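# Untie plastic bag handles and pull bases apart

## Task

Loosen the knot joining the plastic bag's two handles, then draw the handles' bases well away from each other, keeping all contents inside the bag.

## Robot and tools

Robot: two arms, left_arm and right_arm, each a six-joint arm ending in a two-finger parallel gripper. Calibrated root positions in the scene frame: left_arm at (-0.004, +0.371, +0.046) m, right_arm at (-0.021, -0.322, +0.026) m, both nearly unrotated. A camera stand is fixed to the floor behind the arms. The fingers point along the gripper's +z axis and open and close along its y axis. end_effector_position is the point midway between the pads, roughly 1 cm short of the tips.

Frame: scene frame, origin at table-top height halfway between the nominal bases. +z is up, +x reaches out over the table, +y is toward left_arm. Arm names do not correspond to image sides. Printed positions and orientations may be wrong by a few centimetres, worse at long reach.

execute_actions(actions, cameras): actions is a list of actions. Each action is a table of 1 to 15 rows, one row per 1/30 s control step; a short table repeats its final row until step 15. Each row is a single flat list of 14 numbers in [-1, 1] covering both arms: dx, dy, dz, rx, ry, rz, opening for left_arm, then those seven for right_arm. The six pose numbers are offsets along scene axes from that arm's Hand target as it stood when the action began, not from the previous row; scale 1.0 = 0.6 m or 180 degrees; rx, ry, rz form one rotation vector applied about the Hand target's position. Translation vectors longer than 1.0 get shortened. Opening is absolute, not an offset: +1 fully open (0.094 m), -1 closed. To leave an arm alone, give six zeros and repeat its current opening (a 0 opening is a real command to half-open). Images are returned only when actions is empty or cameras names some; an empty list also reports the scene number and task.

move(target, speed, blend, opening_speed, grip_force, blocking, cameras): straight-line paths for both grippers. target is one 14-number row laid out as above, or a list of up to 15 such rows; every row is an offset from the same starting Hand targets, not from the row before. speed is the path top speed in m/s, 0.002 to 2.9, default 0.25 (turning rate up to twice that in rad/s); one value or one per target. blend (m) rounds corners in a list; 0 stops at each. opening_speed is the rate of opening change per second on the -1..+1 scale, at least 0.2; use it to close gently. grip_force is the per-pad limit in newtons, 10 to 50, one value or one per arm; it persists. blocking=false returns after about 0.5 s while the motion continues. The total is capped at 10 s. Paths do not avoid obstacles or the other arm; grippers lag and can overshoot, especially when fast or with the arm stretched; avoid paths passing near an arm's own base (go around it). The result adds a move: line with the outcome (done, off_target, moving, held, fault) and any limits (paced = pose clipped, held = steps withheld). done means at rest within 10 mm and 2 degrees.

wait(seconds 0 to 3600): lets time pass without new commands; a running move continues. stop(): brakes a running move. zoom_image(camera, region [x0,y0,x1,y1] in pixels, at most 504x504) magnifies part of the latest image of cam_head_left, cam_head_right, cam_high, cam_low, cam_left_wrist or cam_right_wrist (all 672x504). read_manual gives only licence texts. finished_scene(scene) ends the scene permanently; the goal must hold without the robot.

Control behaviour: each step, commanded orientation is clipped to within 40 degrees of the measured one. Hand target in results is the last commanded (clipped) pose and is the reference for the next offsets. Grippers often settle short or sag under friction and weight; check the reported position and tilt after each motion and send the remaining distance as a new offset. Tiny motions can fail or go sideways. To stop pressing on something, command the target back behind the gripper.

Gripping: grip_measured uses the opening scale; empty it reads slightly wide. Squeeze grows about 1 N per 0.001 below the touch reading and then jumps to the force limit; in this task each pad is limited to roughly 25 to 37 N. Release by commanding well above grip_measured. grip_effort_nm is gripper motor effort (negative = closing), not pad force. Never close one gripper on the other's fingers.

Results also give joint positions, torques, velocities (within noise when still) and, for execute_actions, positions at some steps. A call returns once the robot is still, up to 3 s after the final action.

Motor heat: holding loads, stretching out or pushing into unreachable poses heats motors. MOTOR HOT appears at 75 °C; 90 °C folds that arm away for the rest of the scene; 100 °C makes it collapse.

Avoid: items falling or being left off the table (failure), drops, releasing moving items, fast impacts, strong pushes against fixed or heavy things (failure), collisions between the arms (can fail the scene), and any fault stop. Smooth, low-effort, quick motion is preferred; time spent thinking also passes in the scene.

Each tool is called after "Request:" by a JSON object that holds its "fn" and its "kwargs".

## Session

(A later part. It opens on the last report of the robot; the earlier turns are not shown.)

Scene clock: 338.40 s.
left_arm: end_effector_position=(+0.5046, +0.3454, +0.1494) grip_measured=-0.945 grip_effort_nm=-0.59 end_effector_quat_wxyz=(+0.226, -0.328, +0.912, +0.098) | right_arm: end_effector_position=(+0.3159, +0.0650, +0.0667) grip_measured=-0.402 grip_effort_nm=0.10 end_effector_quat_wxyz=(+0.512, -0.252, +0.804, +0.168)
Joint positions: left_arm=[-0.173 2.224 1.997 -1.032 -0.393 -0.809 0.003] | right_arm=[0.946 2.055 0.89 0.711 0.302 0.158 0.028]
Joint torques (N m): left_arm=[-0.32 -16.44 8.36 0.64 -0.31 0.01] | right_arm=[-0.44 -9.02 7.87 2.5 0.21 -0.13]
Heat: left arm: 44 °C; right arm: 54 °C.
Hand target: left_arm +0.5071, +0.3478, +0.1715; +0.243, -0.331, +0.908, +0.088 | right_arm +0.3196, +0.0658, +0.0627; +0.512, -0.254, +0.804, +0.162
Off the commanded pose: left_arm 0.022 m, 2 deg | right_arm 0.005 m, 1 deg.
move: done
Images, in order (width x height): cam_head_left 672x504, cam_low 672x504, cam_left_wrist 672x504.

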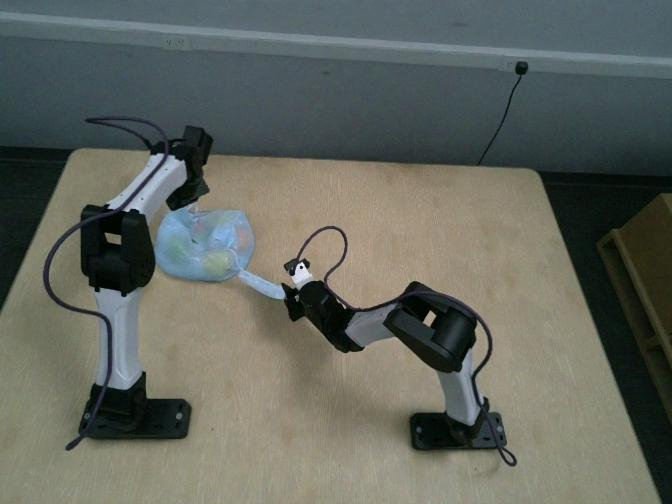

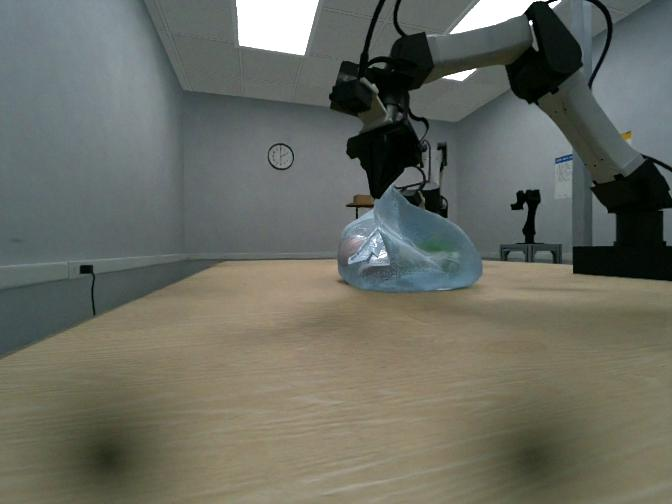

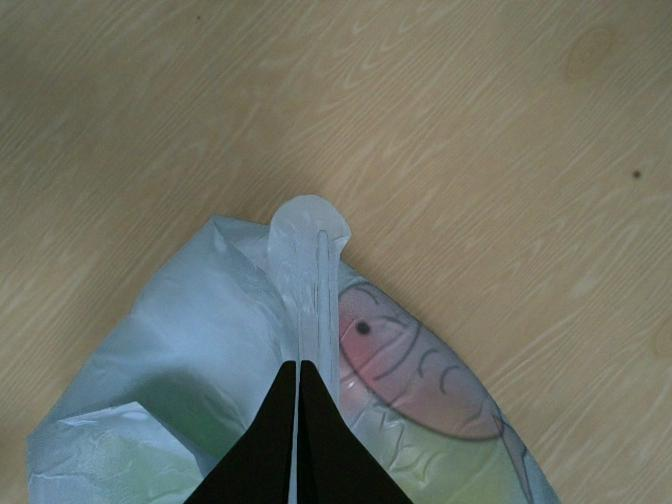

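Request:
{"fn": "move", "kwargs": {"target": [[-0.04,0.1,-0.01,0,0,0,-1,0,0,0,0,0,0,-0.4],[-0.06,0.2,-0.09,0,0,0,-1,0,0,0,0,0,0,-0.4]], "speed": 0.08, "blend": 0.03, "cameras": ["cam_left_wrist","cam_low","cam_high"]}}

Scene clock: 342.97 s.
left_arm: end_effector_position=(+0.4701, +0.4654, +0.1022) grip_measured=-0.945 grip_effort_nm=-0.59 end_effector_quat_wxyz=(+0.226, -0.331, +0.912, +0.092) | right_arm: end_effector_position=(+0.3159, +0.0650, +0.0667) grip_measured=-0.402 grip_effort_nm=0.10 end_effector_quat_wxyz=(+0.512, -0.252, +0.804, +0.168)
Joint positions: left_arm=[0.104 2.056 1.536 -0.644 -0.286 -0.542 0.003] | right_arm=[0.946 2.055 0.89 0.711 0.302 0.158 0.028]
Joint torques (N m): left_arm=[-0.28 -15.43 5.9 0.94 -0.21 0.02] | right_arm=[-0.43 -9.06 7.84 2.5 0.21 -0.13]
Heat: left arm: 46 °C; right arm: 53 °C.
Hand target: left_arm +0.4712, +0.4678, +0.1177; +0.243, -0.331, +0.907, +0.088 | right_arm +0.3196, +0.0658, +0.0627; +0.512, -0.254, +0.804, +0.162
Off the commanded pose: left_arm 0.016 m, 2 deg | right_arm 0.005 m, 1 deg.
move: off_target (left_arm)
Images, in order (width x height): cam_high 672x504, cam_low 672x504, cam_left_wrist 672x504.

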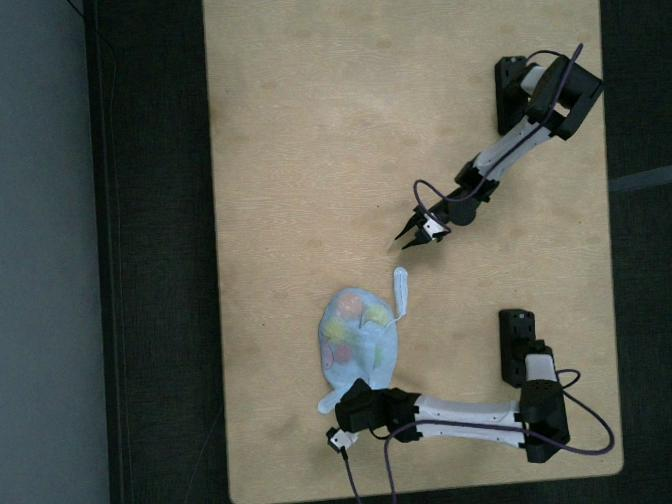

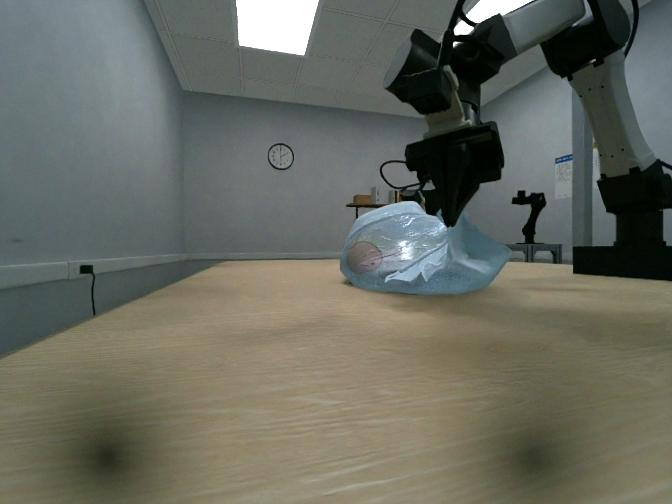

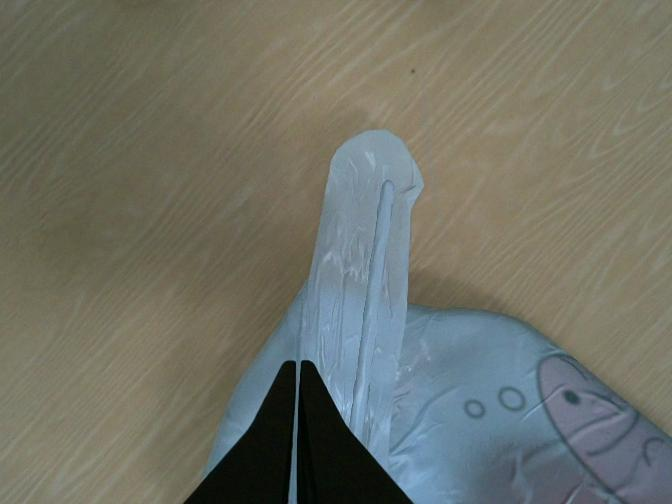

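Request:
{"fn": "move", "kwargs": {"target": [[0,0.01,-0.08,0,0,0,-1,0,0,0,0,0,0,-0.4],[0,-0.05,-0.08,0,0,0,-1,0,0,0,0,0,0,-0.4]], "speed": 0.08, "cameras": ["cam_left_wrist","cam_low"]}}

Scene clock: 348.73 s.
left_arm: end_effector_position=(+0.4769, +0.4364, +0.0790) grip_measured=-0.945 grip_effort_nm=-0.59 end_effector_quat_wxyz=(+0.256, -0.328, +0.906, +0.080) | right_arm: end_effector_position=(+0.3159, +0.0650, +0.0667) grip_measured=-0.402 grip_effort_nm=0.10 end_effector_quat_wxyz=(+0.512, -0.252, +0.804, +0.168)
Joint positions: left_arm=[0.035 2.061 1.421 -0.474 -0.307 -0.595 0.003] | right_arm=[0.946 2.055 0.89 0.711 0.302 0.158 0.028]
Joint torques (N m): left_arm=[-0.83 -10.65 5.93 0.9 -0.32 -0.11] | right_arm=[-0.38 -9.01 7.91 2.5 0.22 -0.12]
Heat: left arm: 46 °C; right arm: 53 °C.
Hand target: left_arm +0.4712, +0.4379, +0.0696; +0.243, -0.331, +0.907, +0.088 | right_arm +0.3196, +0.0658, +0.0627; +0.512, -0.254, +0.804, +0.162
Off the commanded pose: left_arm 0.011 m, 2 deg | right_arm 0.005 m, 1 deg.
move: off_target (left_arm)
Images, in order (width x height): cam_low 672x504, cam_left_wrist 672x504.

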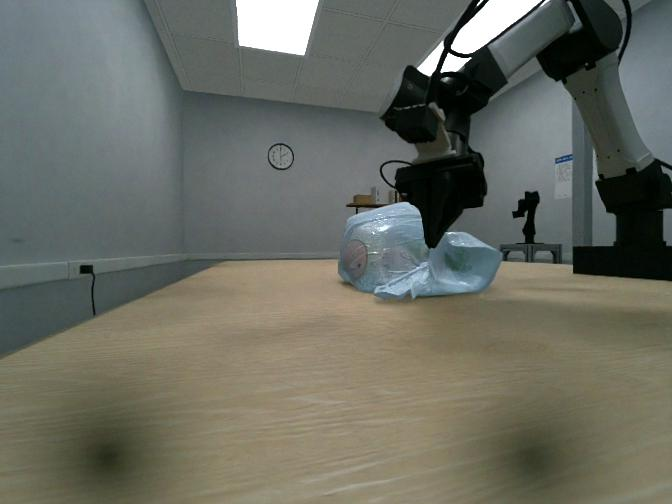

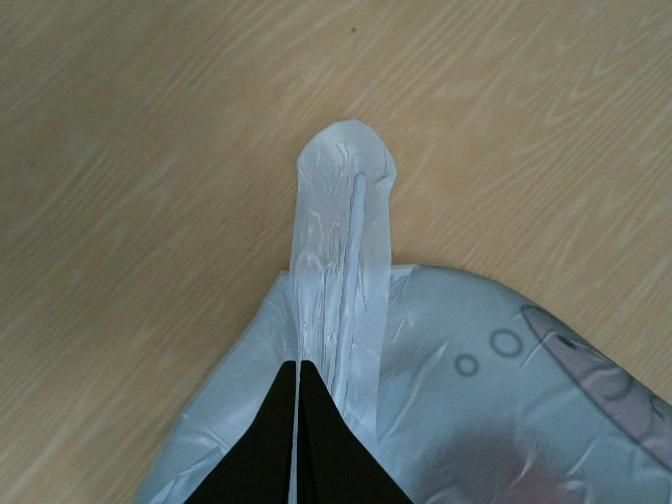

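Request:
{"fn": "move", "kwargs": {"target": [0,0,0,0,0,0,-0.5,0,0,0,0,0,0,-0.4], "opening_speed": 0.3, "cameras": ["cam_left_wrist","cam_low"]}}

Scene clock: 351.90 s.
left_arm: end_effector_position=(+0.4768, +0.4365, +0.0789) grip_measured=-0.502 grip_effort_nm=0.11 end_effector_quat_wxyz=(+0.256, -0.328, +0.906, +0.080) | right_arm: end_effector_position=(+0.3159, +0.0650, +0.0667) grip_measured=-0.402 grip_effort_nm=0.10 end_effector_quat_wxyz=(+0.512, -0.252, +0.804, +0.168)
Joint positions: left_arm=[0.035 2.061 1.421 -0.475 -0.307 -0.596 0.023] | right_arm=[0.946 2.055 0.89 0.711 0.302 0.158 0.028]
Joint torques (N m): left_arm=[-0.87 -10.65 5.97 0.9 -0.32 -0.11] | right_arm=[-0.4 -9.06 7.87 2.5 0.2 -0.13]
Heat: left arm: 45 °C; right arm: 53 °C.
Hand target: left_arm +0.4712, +0.4379, +0.0696; +0.243, -0.331, +0.908, +0.088 | right_arm +0.3196, +0.0658, +0.0627; +0.512, -0.254, +0.804, +0.162
Off the commanded pose: left_arm 0.011 m, 2 deg | right_arm 0.005 m, 1 deg.
move: done
Images, in order (width x height): cam_low 672x504, cam_left_wrist 672x504.

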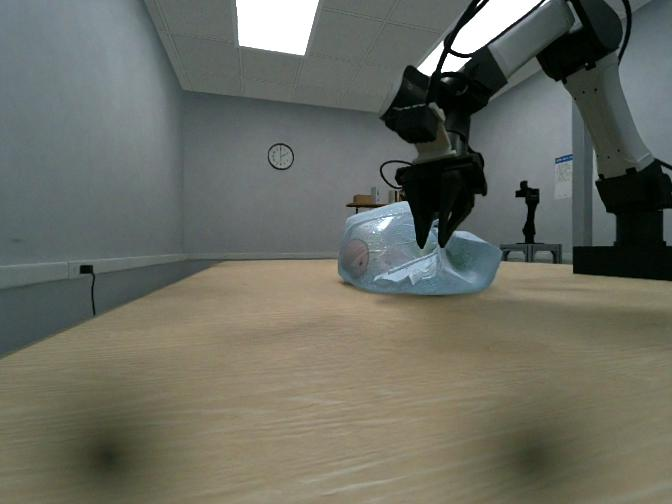

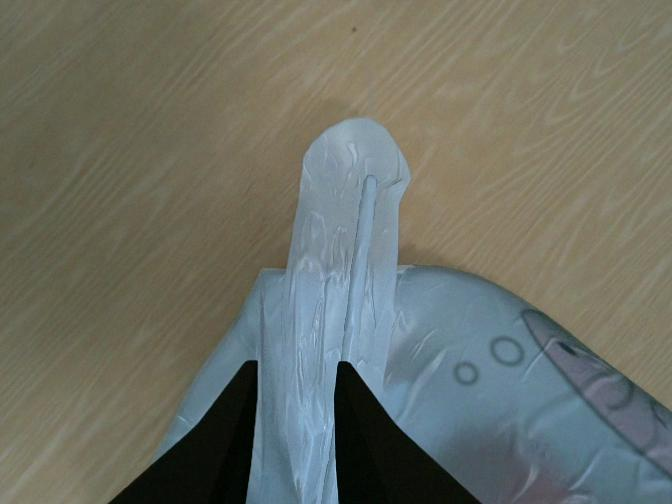

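Request:
{"fn": "move", "kwargs": {"target": [[-0.05,-0.045,0.15,0,0,0,-0.3,-0.04,-0.06,0.04,0,0,0,-0.4],[-0.2,-0.02,0.27,0,0,-0.2,-0.3,-0.1,-0.15,0.1,0,0,0,-0.4]], "speed": 0.2, "blend": 0.02, "cameras": ["cam_left_wrist","cam_low","cam_high","cam_head_right"]}}

Request:
{"fn": "zoom_image", "kwargs": {"camera": "cam_high", "region": [290, 240, 430, 430]}}

Scene clock: 358.63 s.
left_arm: end_effector_position=(+0.3549, +0.4263, +0.2276) grip_measured=-0.302 grip_effort_nm=0.11 end_effector_quat_wxyz=(+0.256, -0.037, +0.966, +0.011) | right_arm: end_effector_position=(+0.2613, -0.0192, +0.1236) grip_measured=-0.402 grip_effort_nm=0.10 end_effector_quat_wxyz=(+0.515, -0.247, +0.803, +0.167)
Joint positions: left_arm=[0.184 1.455 1.299 -0.899 0.047 0.088 0.033] | right_arm=[0.936 1.548 0.534 0.567 0.302 0.156 0.028]
Joint torques (N m): left_arm=[-0.43 -8.05 6.89 1.02 0.13 0.02] | right_arm=[-0.68 -8.81 6.16 2.29 0.09 -0.17]
Heat: left arm: 45 °C; right arm: 53 °C.
Hand target: left_arm +0.3511, +0.4259, +0.2317; +0.259, -0.034, +0.965, +0.009 | right_arm +0.2596, -0.0242, +0.1227; +0.512, -0.254, +0.804, +0.162
Off the commanded pose: left_arm 0.006 m, 1 deg | right_arm 0.005 m, 1 deg.
move: done
Images, in order (width x height): cam_head_right 672x504, cam_high 672x504, cam_low 672x504, cam_left_wrist 672x504.

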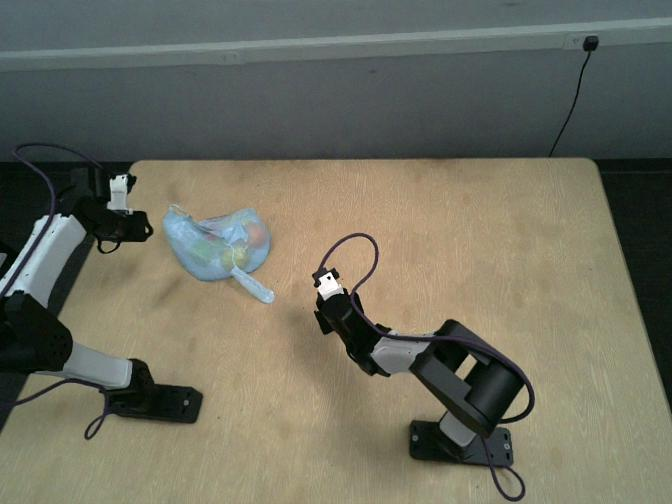

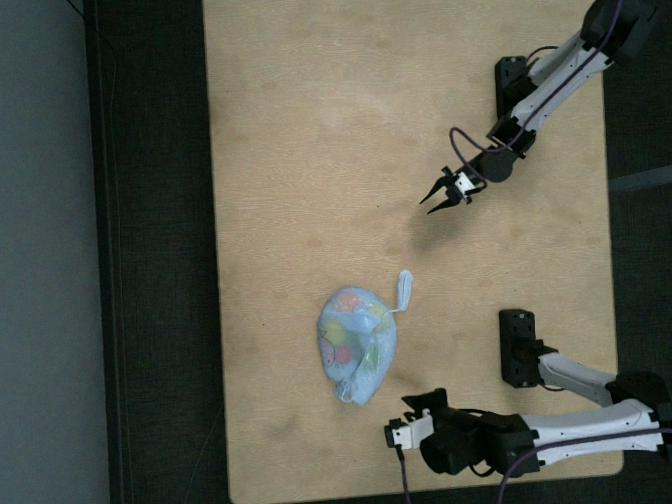

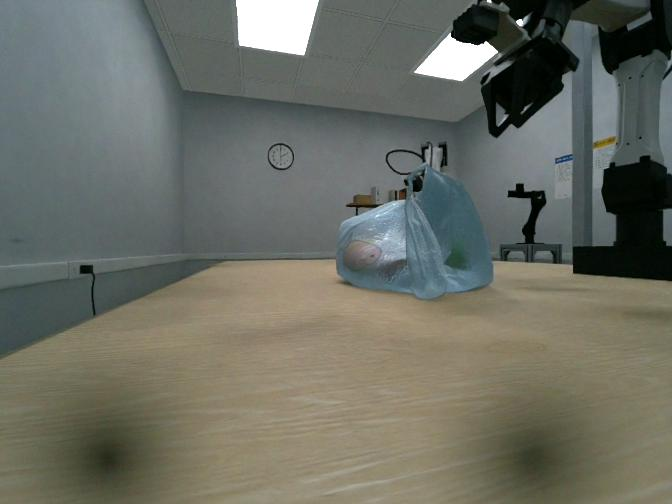

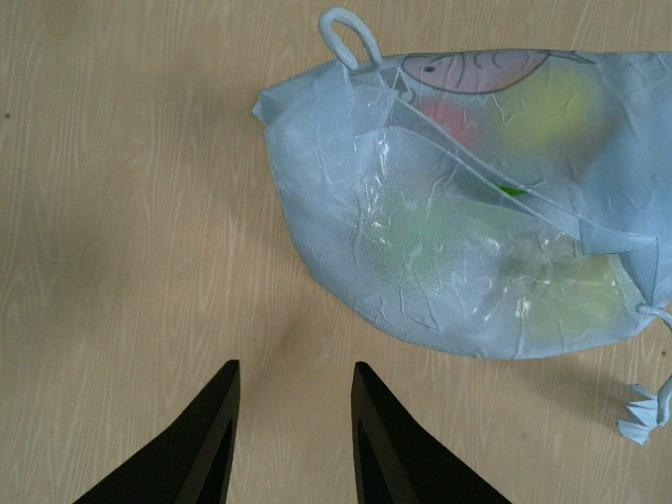

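Scaled by 2.653 from the camera's image (finer frame: 960x720).

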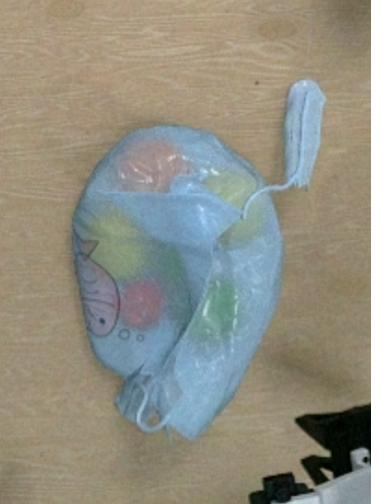

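Request:
{"fn": "finished_scene", "kwargs": {"scene": 1}}

The scene is finished: the task was done.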